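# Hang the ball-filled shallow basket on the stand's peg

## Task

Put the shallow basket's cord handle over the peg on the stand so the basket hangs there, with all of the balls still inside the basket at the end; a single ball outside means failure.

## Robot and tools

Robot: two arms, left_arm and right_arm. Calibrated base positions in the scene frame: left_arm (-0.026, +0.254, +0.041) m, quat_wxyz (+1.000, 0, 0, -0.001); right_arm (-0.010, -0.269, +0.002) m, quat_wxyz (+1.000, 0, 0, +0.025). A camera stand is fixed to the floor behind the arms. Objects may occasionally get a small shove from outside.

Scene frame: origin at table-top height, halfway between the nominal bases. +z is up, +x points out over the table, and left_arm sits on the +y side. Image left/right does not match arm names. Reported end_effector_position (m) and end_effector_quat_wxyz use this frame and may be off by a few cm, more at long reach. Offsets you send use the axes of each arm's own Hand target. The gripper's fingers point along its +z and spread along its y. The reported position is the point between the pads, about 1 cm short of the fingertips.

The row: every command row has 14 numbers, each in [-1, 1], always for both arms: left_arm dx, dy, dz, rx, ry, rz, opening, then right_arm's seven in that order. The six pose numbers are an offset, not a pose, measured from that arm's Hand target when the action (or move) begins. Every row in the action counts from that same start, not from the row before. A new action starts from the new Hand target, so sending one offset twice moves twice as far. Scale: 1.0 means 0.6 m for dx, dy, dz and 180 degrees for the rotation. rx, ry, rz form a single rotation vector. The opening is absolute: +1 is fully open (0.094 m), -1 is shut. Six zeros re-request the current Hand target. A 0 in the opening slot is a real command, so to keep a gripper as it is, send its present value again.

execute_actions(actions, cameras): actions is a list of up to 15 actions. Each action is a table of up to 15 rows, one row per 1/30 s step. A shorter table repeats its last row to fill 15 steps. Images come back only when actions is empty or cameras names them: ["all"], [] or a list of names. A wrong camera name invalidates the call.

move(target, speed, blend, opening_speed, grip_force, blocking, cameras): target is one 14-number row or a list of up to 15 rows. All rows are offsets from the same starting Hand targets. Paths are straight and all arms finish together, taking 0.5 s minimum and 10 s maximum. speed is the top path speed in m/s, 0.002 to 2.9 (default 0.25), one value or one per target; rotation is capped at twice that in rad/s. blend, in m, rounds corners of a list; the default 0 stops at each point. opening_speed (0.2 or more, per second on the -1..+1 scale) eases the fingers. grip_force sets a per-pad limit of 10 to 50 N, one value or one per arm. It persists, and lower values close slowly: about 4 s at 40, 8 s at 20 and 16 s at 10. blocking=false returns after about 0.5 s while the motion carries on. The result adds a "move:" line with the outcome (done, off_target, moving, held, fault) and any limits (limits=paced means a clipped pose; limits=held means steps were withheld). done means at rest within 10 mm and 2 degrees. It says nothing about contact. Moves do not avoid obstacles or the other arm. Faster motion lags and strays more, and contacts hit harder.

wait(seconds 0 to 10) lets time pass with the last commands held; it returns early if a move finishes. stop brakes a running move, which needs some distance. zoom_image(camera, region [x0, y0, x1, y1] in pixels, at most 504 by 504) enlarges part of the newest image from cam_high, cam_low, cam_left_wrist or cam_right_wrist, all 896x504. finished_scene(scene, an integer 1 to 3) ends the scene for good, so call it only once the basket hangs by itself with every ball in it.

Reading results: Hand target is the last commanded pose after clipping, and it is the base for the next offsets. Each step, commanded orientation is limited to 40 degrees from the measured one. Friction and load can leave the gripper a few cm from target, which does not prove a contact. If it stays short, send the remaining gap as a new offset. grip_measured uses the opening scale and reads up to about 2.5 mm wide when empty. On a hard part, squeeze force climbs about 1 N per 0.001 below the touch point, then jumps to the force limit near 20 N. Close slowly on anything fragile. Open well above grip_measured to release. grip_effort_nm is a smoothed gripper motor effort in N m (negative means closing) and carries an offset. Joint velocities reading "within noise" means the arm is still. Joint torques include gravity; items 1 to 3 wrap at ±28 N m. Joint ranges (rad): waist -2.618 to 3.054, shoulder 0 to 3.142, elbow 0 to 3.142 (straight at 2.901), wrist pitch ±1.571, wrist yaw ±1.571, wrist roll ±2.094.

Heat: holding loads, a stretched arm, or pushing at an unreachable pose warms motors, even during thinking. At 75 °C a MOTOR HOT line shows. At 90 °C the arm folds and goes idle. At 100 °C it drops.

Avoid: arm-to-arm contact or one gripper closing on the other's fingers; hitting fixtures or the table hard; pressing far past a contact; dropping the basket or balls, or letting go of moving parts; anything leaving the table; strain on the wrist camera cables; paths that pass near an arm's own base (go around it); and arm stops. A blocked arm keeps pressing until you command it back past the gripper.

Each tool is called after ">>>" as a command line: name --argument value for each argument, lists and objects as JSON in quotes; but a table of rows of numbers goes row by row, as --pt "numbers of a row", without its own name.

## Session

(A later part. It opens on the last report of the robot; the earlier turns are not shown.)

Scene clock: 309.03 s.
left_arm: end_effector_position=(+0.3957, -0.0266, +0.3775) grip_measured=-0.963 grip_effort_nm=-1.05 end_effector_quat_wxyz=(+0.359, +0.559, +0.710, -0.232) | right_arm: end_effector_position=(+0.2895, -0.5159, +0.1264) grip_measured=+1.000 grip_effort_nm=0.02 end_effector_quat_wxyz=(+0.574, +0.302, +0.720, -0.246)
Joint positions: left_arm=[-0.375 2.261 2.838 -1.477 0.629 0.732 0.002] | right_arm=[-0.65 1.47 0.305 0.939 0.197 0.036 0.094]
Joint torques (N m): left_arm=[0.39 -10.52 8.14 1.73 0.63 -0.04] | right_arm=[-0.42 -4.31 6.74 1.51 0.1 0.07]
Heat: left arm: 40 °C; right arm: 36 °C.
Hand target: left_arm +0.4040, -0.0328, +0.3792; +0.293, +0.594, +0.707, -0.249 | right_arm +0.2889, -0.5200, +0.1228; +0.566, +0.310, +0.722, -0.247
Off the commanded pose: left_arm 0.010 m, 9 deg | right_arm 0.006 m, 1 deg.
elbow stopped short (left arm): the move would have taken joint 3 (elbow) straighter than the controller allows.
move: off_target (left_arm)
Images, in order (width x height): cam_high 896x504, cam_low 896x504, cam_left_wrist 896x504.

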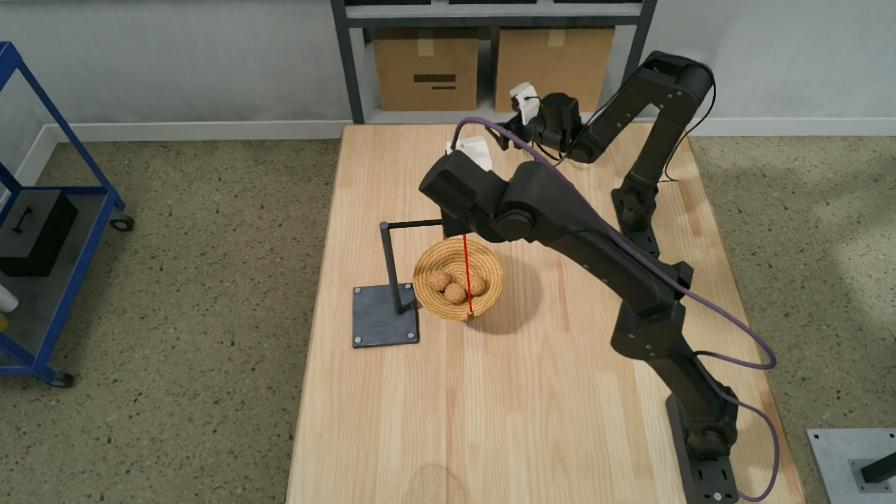

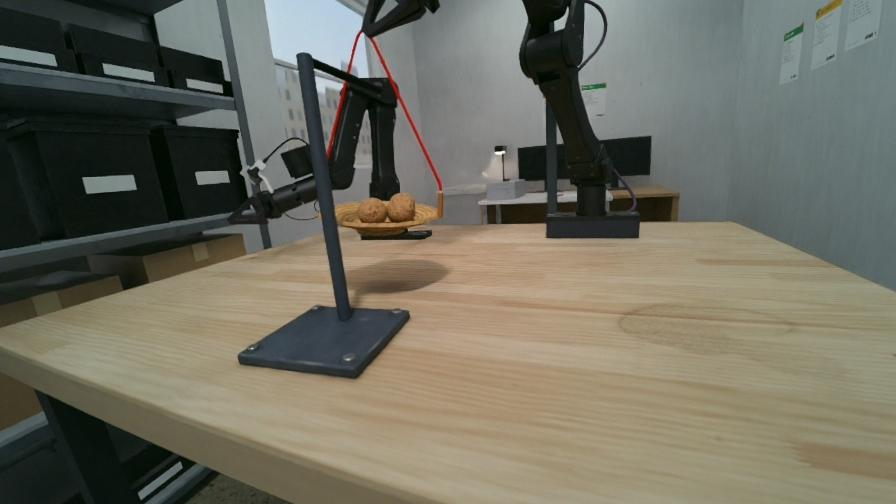

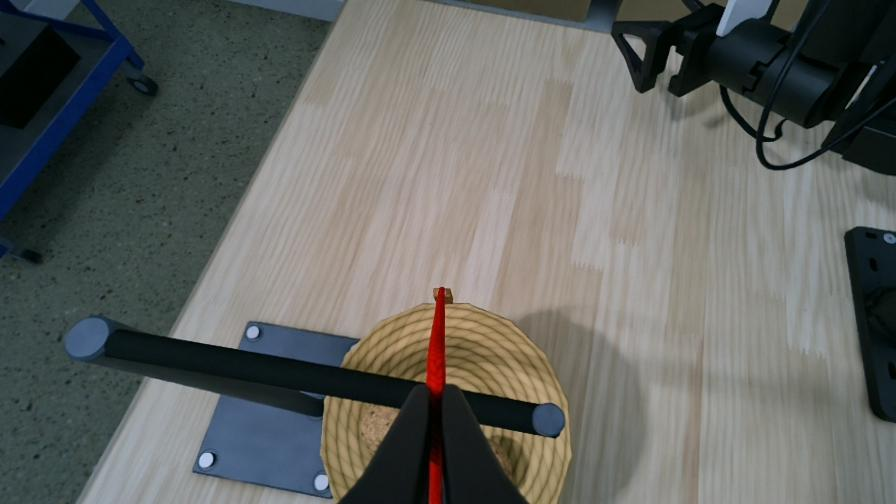

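>>> move --target '[0.0552,-0.0077,0.0485,0,0,0,-1,0,0,0,0,0,0,1]' --speed 0.035 --cameras '["cam_low","cam_left_wrist"]'

>>> zoom_image --camera "cam_low" --region '[290, 0, 430, 140]'

Scene clock: 324.10 s.
left_arm: end_effector_position=(+0.3964, -0.0270, +0.3408) grip_measured=-0.963 grip_effort_nm=-1.06 end_effector_quat_wxyz=(+0.315, +0.583, +0.711, -0.236) | right_arm: end_effector_position=(+0.2895, -0.5159, +0.1264) grip_measured=+1.000 grip_effort_nm=0.02 end_effector_quat_wxyz=(+0.574, +0.302, +0.720, -0.246)
Joint positions: left_arm=[-0.375 2.322 2.838 -1.541 0.63 0.814 0.002] | right_arm=[-0.65 1.47 0.305 0.939 0.197 0.036 0.094]
Joint torques (N m): left_arm=[0.16 -10.97 8.25 1.1 0.56 0.08] | right_arm=[-0.4 -4.36 6.71 1.51 0.09 0.08]
Heat: left arm: 40 °C; right arm: 36 °C.
Hand target: left_arm +0.3988, -0.0309, +0.3353; +0.293, +0.594, +0.707, -0.249 | right_arm +0.2889, -0.5200, +0.1228; +0.566, +0.310, +0.722, -0.247
Off the commanded pose: left_arm 0.007 m, 3 deg | right_arm 0.006 m, 1 deg.
elbow stopped short (left arm): the move would have taken joint 3 (elbow) straighter than the controller allows.
move: off_target (left_arm)
Images, in order (width x height): cam_low 896x504, cam_left_wrist 896x504.

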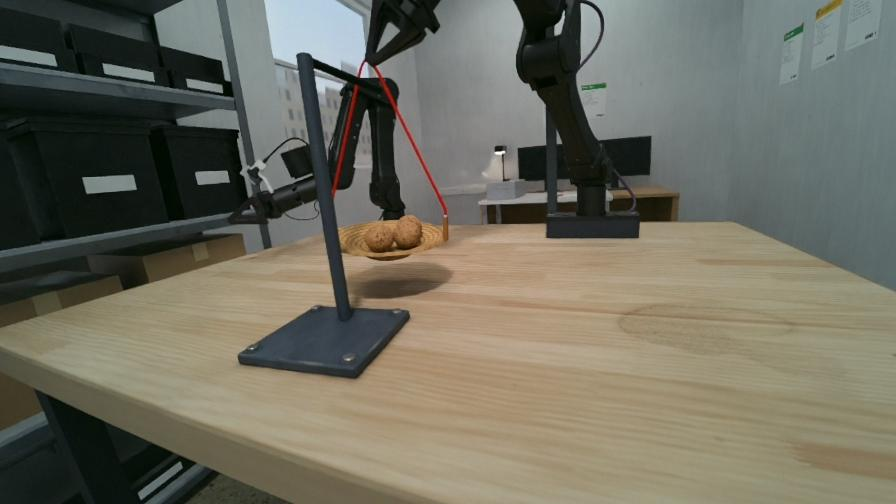

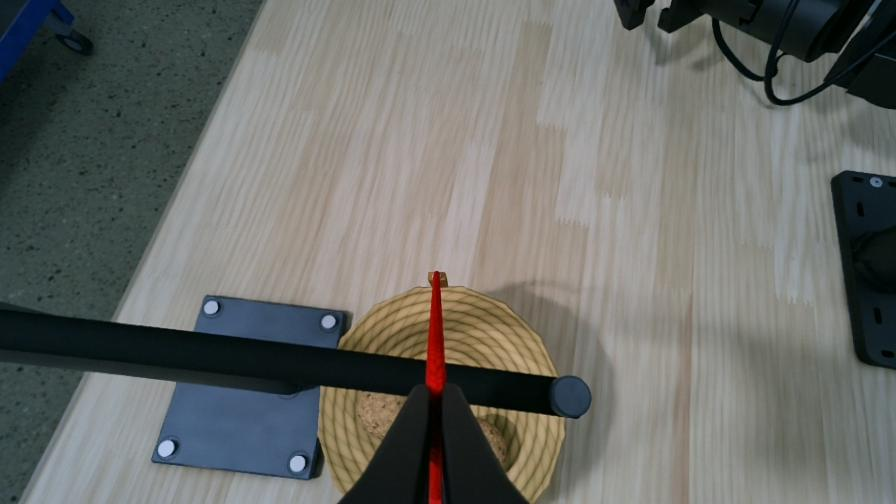

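Scaled by 3.600 from the camera's 896x504 image, which has a finer 1280x720 frame.

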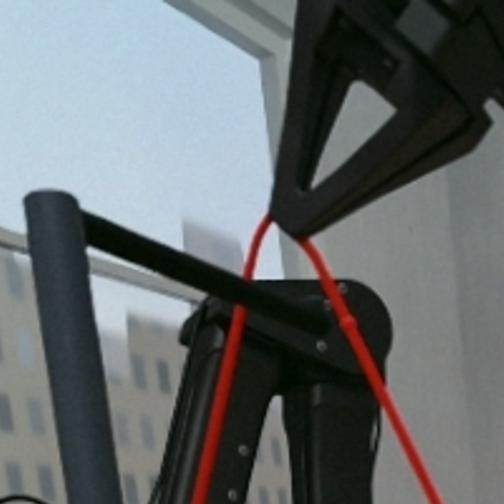

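>>> move --target '[0.0236,0,0.0236,0,0,0,-1,0,0,0,0,0,0,1]' --speed 0.025 --cameras '["cam_low","cam_left_wrist"]'

>>> zoom_image --camera "cam_low" --region '[290, 0, 430, 140]'

Scene clock: 333.90 s.
left_arm: end_effector_position=(+0.3968, -0.0271, +0.3190) grip_measured=-0.963 grip_effort_nm=-1.06 end_effector_quat_wxyz=(+0.290, +0.591, +0.714, -0.240) | right_arm: end_effector_position=(+0.2895, -0.5159, +0.1264) grip_measured=+1.000 grip_effort_nm=0.02 end_effector_quat_wxyz=(+0.574, +0.302, +0.720, -0.246)
Joint positions: left_arm=[-0.375 2.322 2.76 -1.529 0.63 0.846 0.002] | right_arm=[-0.65 1.47 0.305 0.939 0.197 0.036 0.094]
Joint torques (N m): left_arm=[0.03 -13.59 4.77 1.32 0.54 0.1] | right_arm=[-0.43 -4.33 6.69 1.51 0.09 0.08]
Heat: left arm: 40 °C; right arm: 36 °C.
Hand target: left_arm +0.3987, -0.0310, +0.3153; +0.293, +0.594, +0.707, -0.249 | right_arm +0.2889, -0.5200, +0.1228; +0.566, +0.310, +0.722, -0.247
Off the commanded pose: left_arm 0.006 m, 1 deg | right_arm 0.006 m, 1 deg.
move: done
Images, in order (width x height): cam_low 896x504, cam_left_wrist 896x504.

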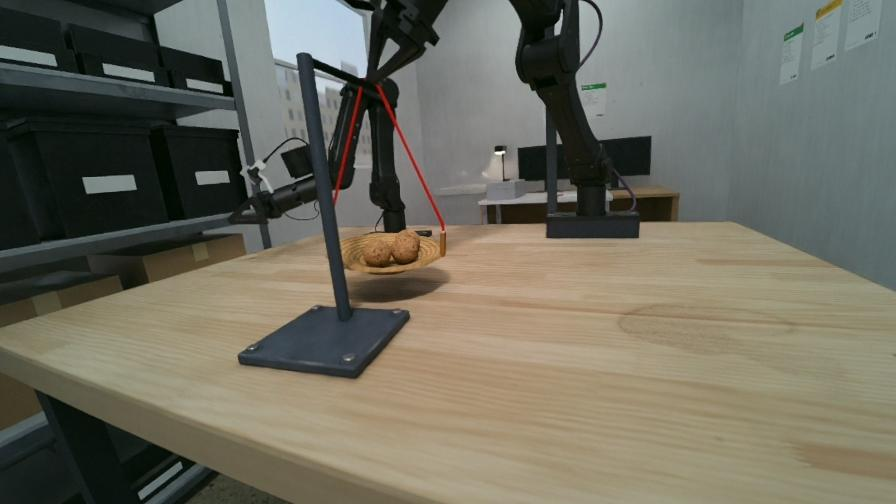

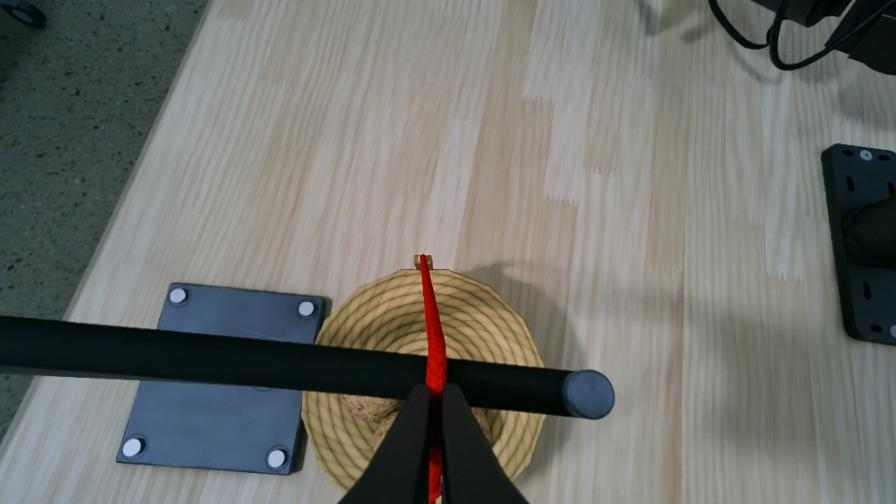

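Scaled by 3.600 from the camera's 896x504 image, which has a finer 1280x720 frame.

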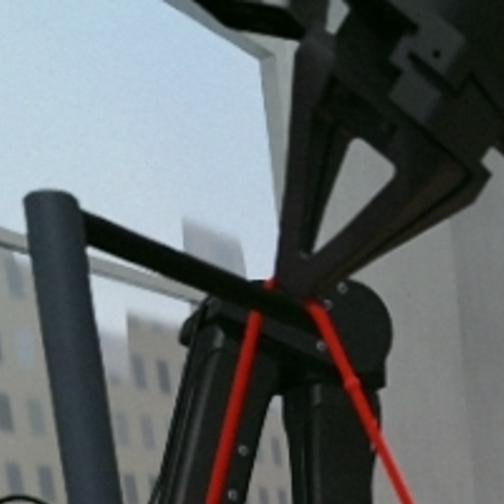

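>>> move --target '[0.0142,0,0.0142,0,0,0,-1,0,0,0,0,0,0,1]' --speed 0.02 --cameras '["cam_low","cam_left_wrist"]'

>>> zoom_image --camera "cam_low" --region '[320, 30, 420, 130]'

Scene clock: 339.47 s.
left_arm: end_effector_position=(+0.3973, -0.0295, +0.3145) grip_measured=-0.963 grip_effort_nm=-1.06 end_effector_quat_wxyz=(+0.301, +0.592, +0.704, -0.251) | right_arm: end_effector_position=(+0.2895, -0.5159, +0.1264) grip_measured=+1.000 grip_effort_nm=0.02 end_effector_quat_wxyz=(+0.574, +0.302, +0.720, -0.246)
Joint positions: left_arm=[-0.37 2.23 2.546 -1.391 0.664 0.853 0.002] | right_arm=[-0.65 1.47 0.305 0.939 0.197 0.036 0.094]
Joint torques (N m): left_arm=[-0.38 -13.72 3.66 1.34 0.24 0.04] | right_arm=[-0.43 -4.34 6.71 1.51 0.1 0.07]
Heat: left arm: 40 °C; right arm: 36 °C.
Hand target: left_arm +0.3986, -0.0310, +0.3032; +0.293, +0.594, +0.707, -0.249 | right_arm +0.2889, -0.5200, +0.1228; +0.566, +0.310, +0.722, -0.247
Off the commanded pose: left_arm 0.011 m, 1 deg | right_arm 0.006 m, 1 deg.
move: off_target (left_arm)
Images, in order (width x height): cam_low 896x504, cam_left_wrist 896x504.

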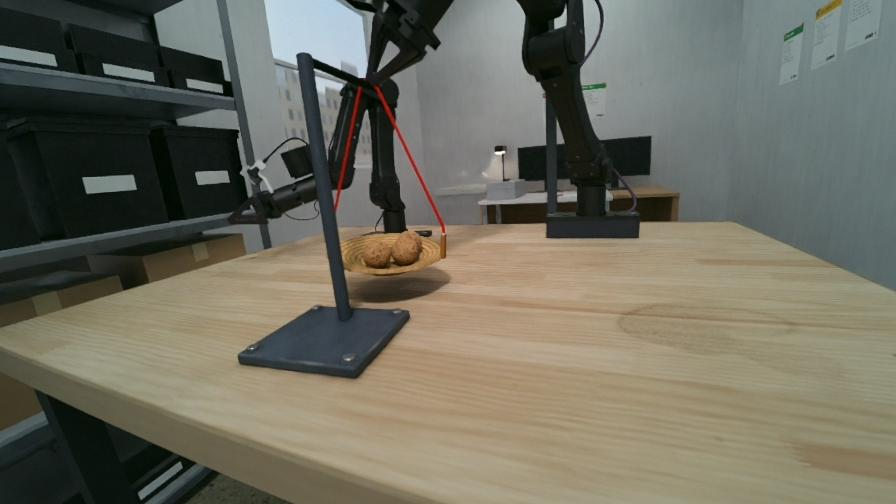

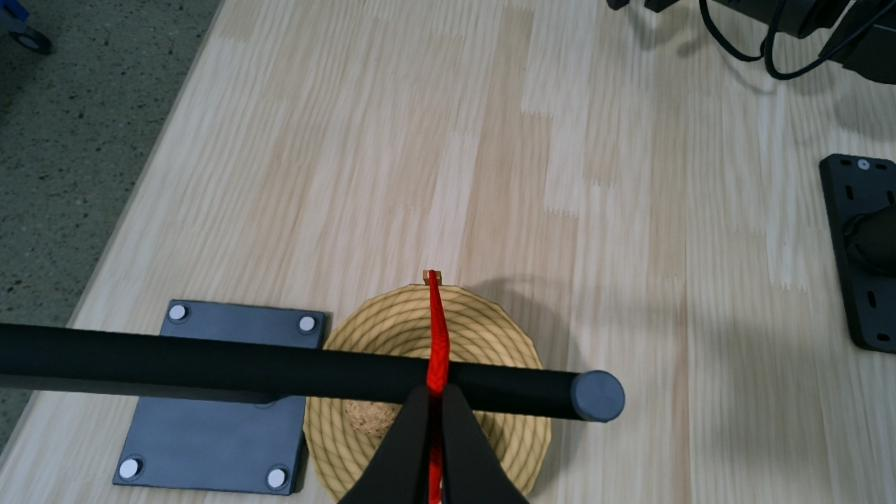

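Scaled by 5.040 from the camera's 896x504 image, which has a finer 1280x720 frame.

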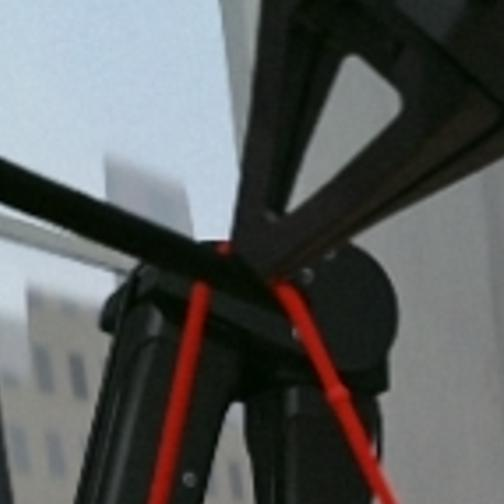

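>>> move --target '[0.0094,0,0.0094,0,0,0,-1,0,0,0,0,0,0,1]' --speed 0.02 --cameras '["cam_low","cam_left_wrist"]'

>>> zoom_image --camera "cam_left_wrist" --region '[300, 250, 640, 504]'

Scene clock: 346.80 s.
left_arm: end_effector_position=(+0.3974, -0.0294, +0.3141) grip_measured=-0.963 grip_effort_nm=-1.06 end_effector_quat_wxyz=(+0.310, +0.593, +0.700, -0.252) | right_arm: end_effector_position=(+0.2895, -0.5159, +0.1264) grip_measured=+1.000 grip_effort_nm=0.02 end_effector_quat_wxyz=(+0.574, +0.302, +0.720, -0.246)
Joint positions: left_arm=[-0.367 2.185 2.453 -1.324 0.672 0.853 0.002] | right_arm=[-0.65 1.47 0.305 0.939 0.197 0.036 0.094]
Joint torques (N m): left_arm=[-0.55 -12.67 3.55 1.32 0.16 0.04] | right_arm=[-0.42 -4.34 6.72 1.5 0.1 0.08]
Heat: left arm: 39 °C; right arm: 36 °C.
Hand target: left_arm +0.3987, -0.0309, +0.2953; +0.293, +0.594, +0.707, -0.249 | right_arm +0.2889, -0.5200, +0.1228; +0.566, +0.310, +0.722, -0.247
Off the commanded pose: left_arm 0.019 m, 2 deg | right_arm 0.006 m, 1 deg.
move: off_target (left_arm)
Images, in order (width x height): cam_low 896x504, cam_left_wrist 896x504.

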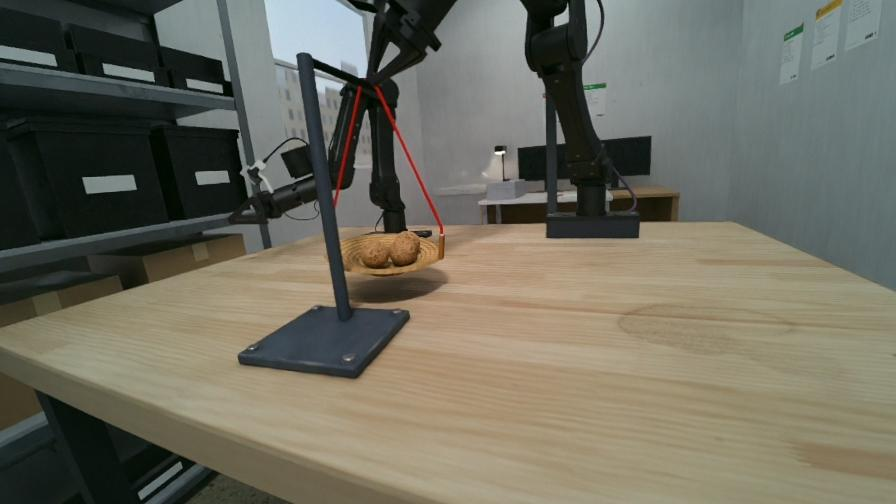

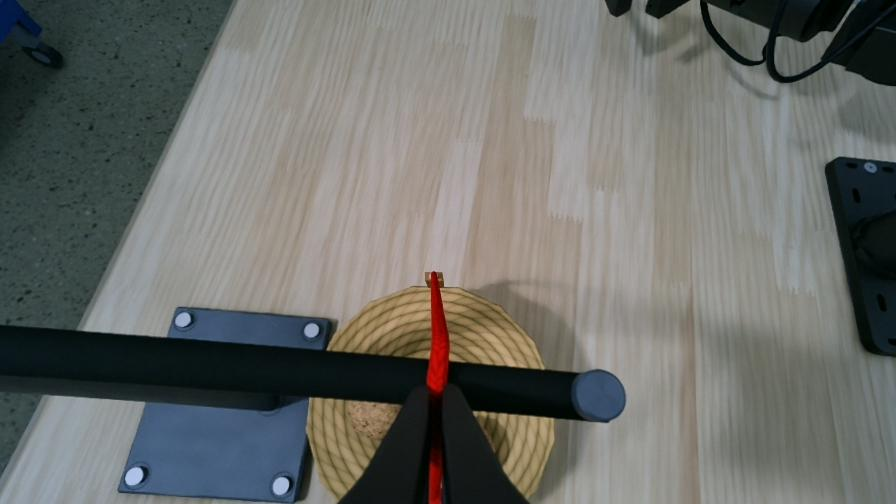

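Scaled by 1.482 from the camera's 896x504 image, which has a finer 1280x720 frame.

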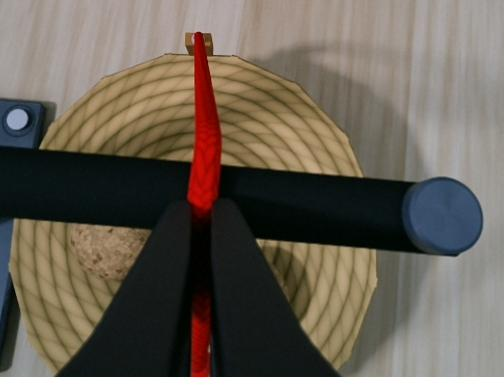

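>>> move --pt "-0.0153 0 -0.0153 0 0 0 -0.96 0 0 0 0 0 0 1" --pt "-0.0153 0 -0.0153 0 0 0 -0.4 0 0 0 0 0 0 1" --speed 0.02 --opening_speed 0.4 --cameras '["cam_low","cam_left_wrist"]'

>>> zoom_image --camera "cam_low" --region '[290, 30, 460, 290]'

Scene clock: 358.60 s.
left_arm: end_effector_position=(+0.3981, -0.0278, +0.3205) grip_measured=-0.403 grip_effort_nm=0.12 end_effector_quat_wxyz=(+0.311, +0.594, +0.702, -0.239) | right_arm: end_effector_position=(+0.2895, -0.5159, +0.1264) grip_measured=+1.000 grip_effort_nm=0.02 end_effector_quat_wxyz=(+0.574, +0.302, +0.720, -0.246)
Joint positions: left_arm=[-0.372 2.206 2.527 -1.369 0.644 0.853 0.028] | right_arm=[-0.65 1.47 0.305 0.939 0.197 0.036 0.094]
Joint torques (N m): left_arm=[-0.21 -10.35 8.49 0.88 0.41 -0.01] | right_arm=[-0.4 -4.34 6.76 1.5 0.1 0.08]
Heat: left arm: 39 °C; right arm: 36 °C.
Hand target: left_arm +0.3987, -0.0310, +0.3082; +0.293, +0.594, +0.707, -0.249 | right_arm +0.2889, -0.5200, +0.1228; +0.566, +0.310, +0.722, -0.247
Off the commanded pose: left_arm 0.013 m, 2 deg | right_arm 0.006 m, 1 deg.
move: off_target (left_arm)
Images, in order (width x height): cam_low 896x504, cam_left_wrist 896x504.

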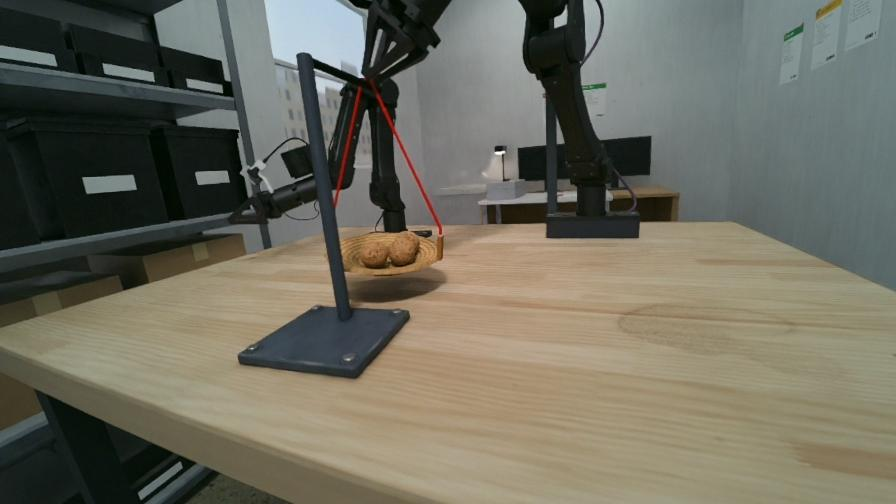

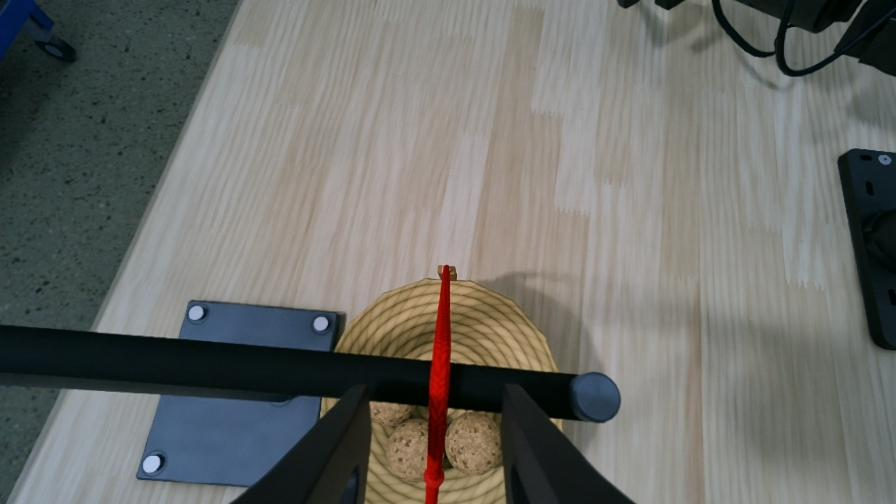

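Scaled by 1.938 from the camera's 896x504 image, which has a finer 1280x720 frame.

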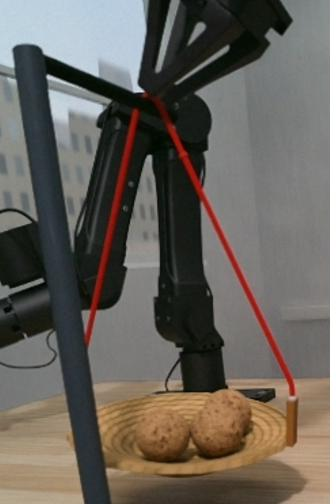

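>>> move --pt "0 0 -0.05 0 0 0 -0.4 0 0 0 0 0 0 1" --pt "0 0 -0.2 0 0 0 -0.4 0 0 0 0 0 0 1" --speed '[0.04,0.12]' --blend '[0.01,0]' --cameras '["cam_low","cam_left_wrist"]'

Scene clock: 364.47 s.
left_arm: end_effector_position=(+0.3955, +0.0523, +0.3886) grip_measured=-0.403 grip_effort_nm=0.12 end_effector_quat_wxyz=(+0.371, +0.559, +0.707, -0.224) | right_arm: end_effector_position=(+0.2895, -0.5159, +0.1264) grip_measured=+1.000 grip_effort_nm=0.02 end_effector_quat_wxyz=(+0.574, +0.302, +0.720, -0.246)
Joint positions: left_arm=[-0.185 2.127 2.662 -1.528 0.73 0.923 0.028] | right_arm=[-0.65 1.47 0.305 0.939 0.197 0.036 0.094]
Joint torques (N m): left_arm=[0.21 -14.43 4.31 0.92 0.54 0.1] | right_arm=[-0.44 -4.37 6.72 1.49 0.1 0.08]
Heat: left arm: 40 °C; right arm: 36 °C.
Hand target: left_arm +0.3844, +0.0529, +0.3930; +0.293, +0.594, +0.707, -0.249 | right_arm +0.2889, -0.5200, +0.1228; +0.566, +0.310, +0.722, -0.247
Off the commanded pose: left_arm 0.012 m, 10 deg | right_arm 0.006 m, 1 deg.
joint sent to its limit (left arm) — joint 4 (wrist pitch), lower limit. The joint targets are off in orientation, not in position.
move: off_target (left_arm)
Images, in order (width x height): cam_low 896x504, cam_left_wrist 896x504.

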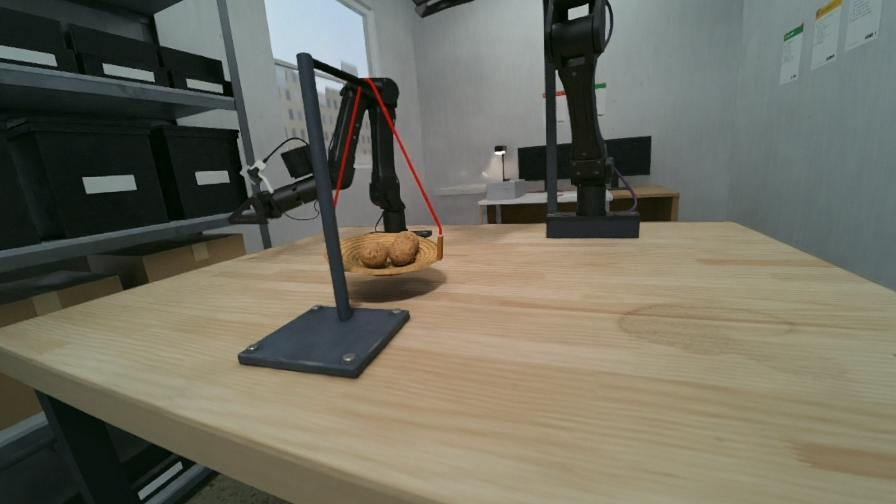

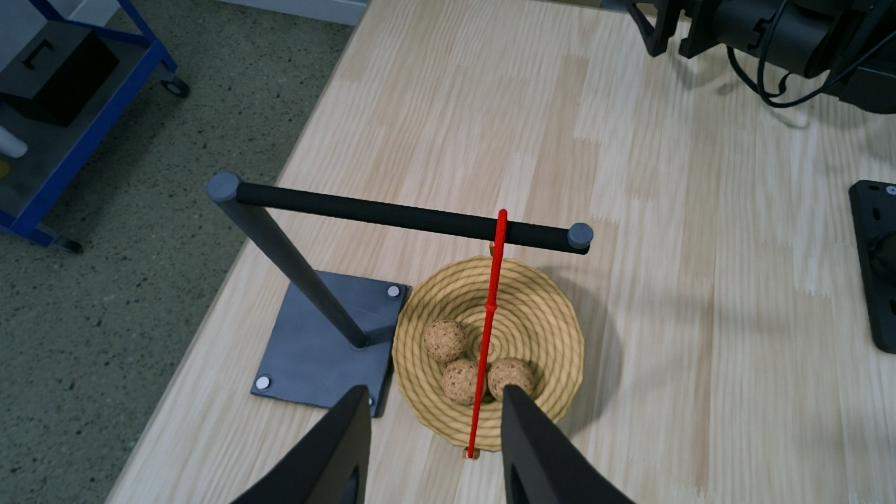

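The basket is hanging on the peg, and all three balls are in it.

>>> finished_scene --scene 3

The scene is finished: the task was done.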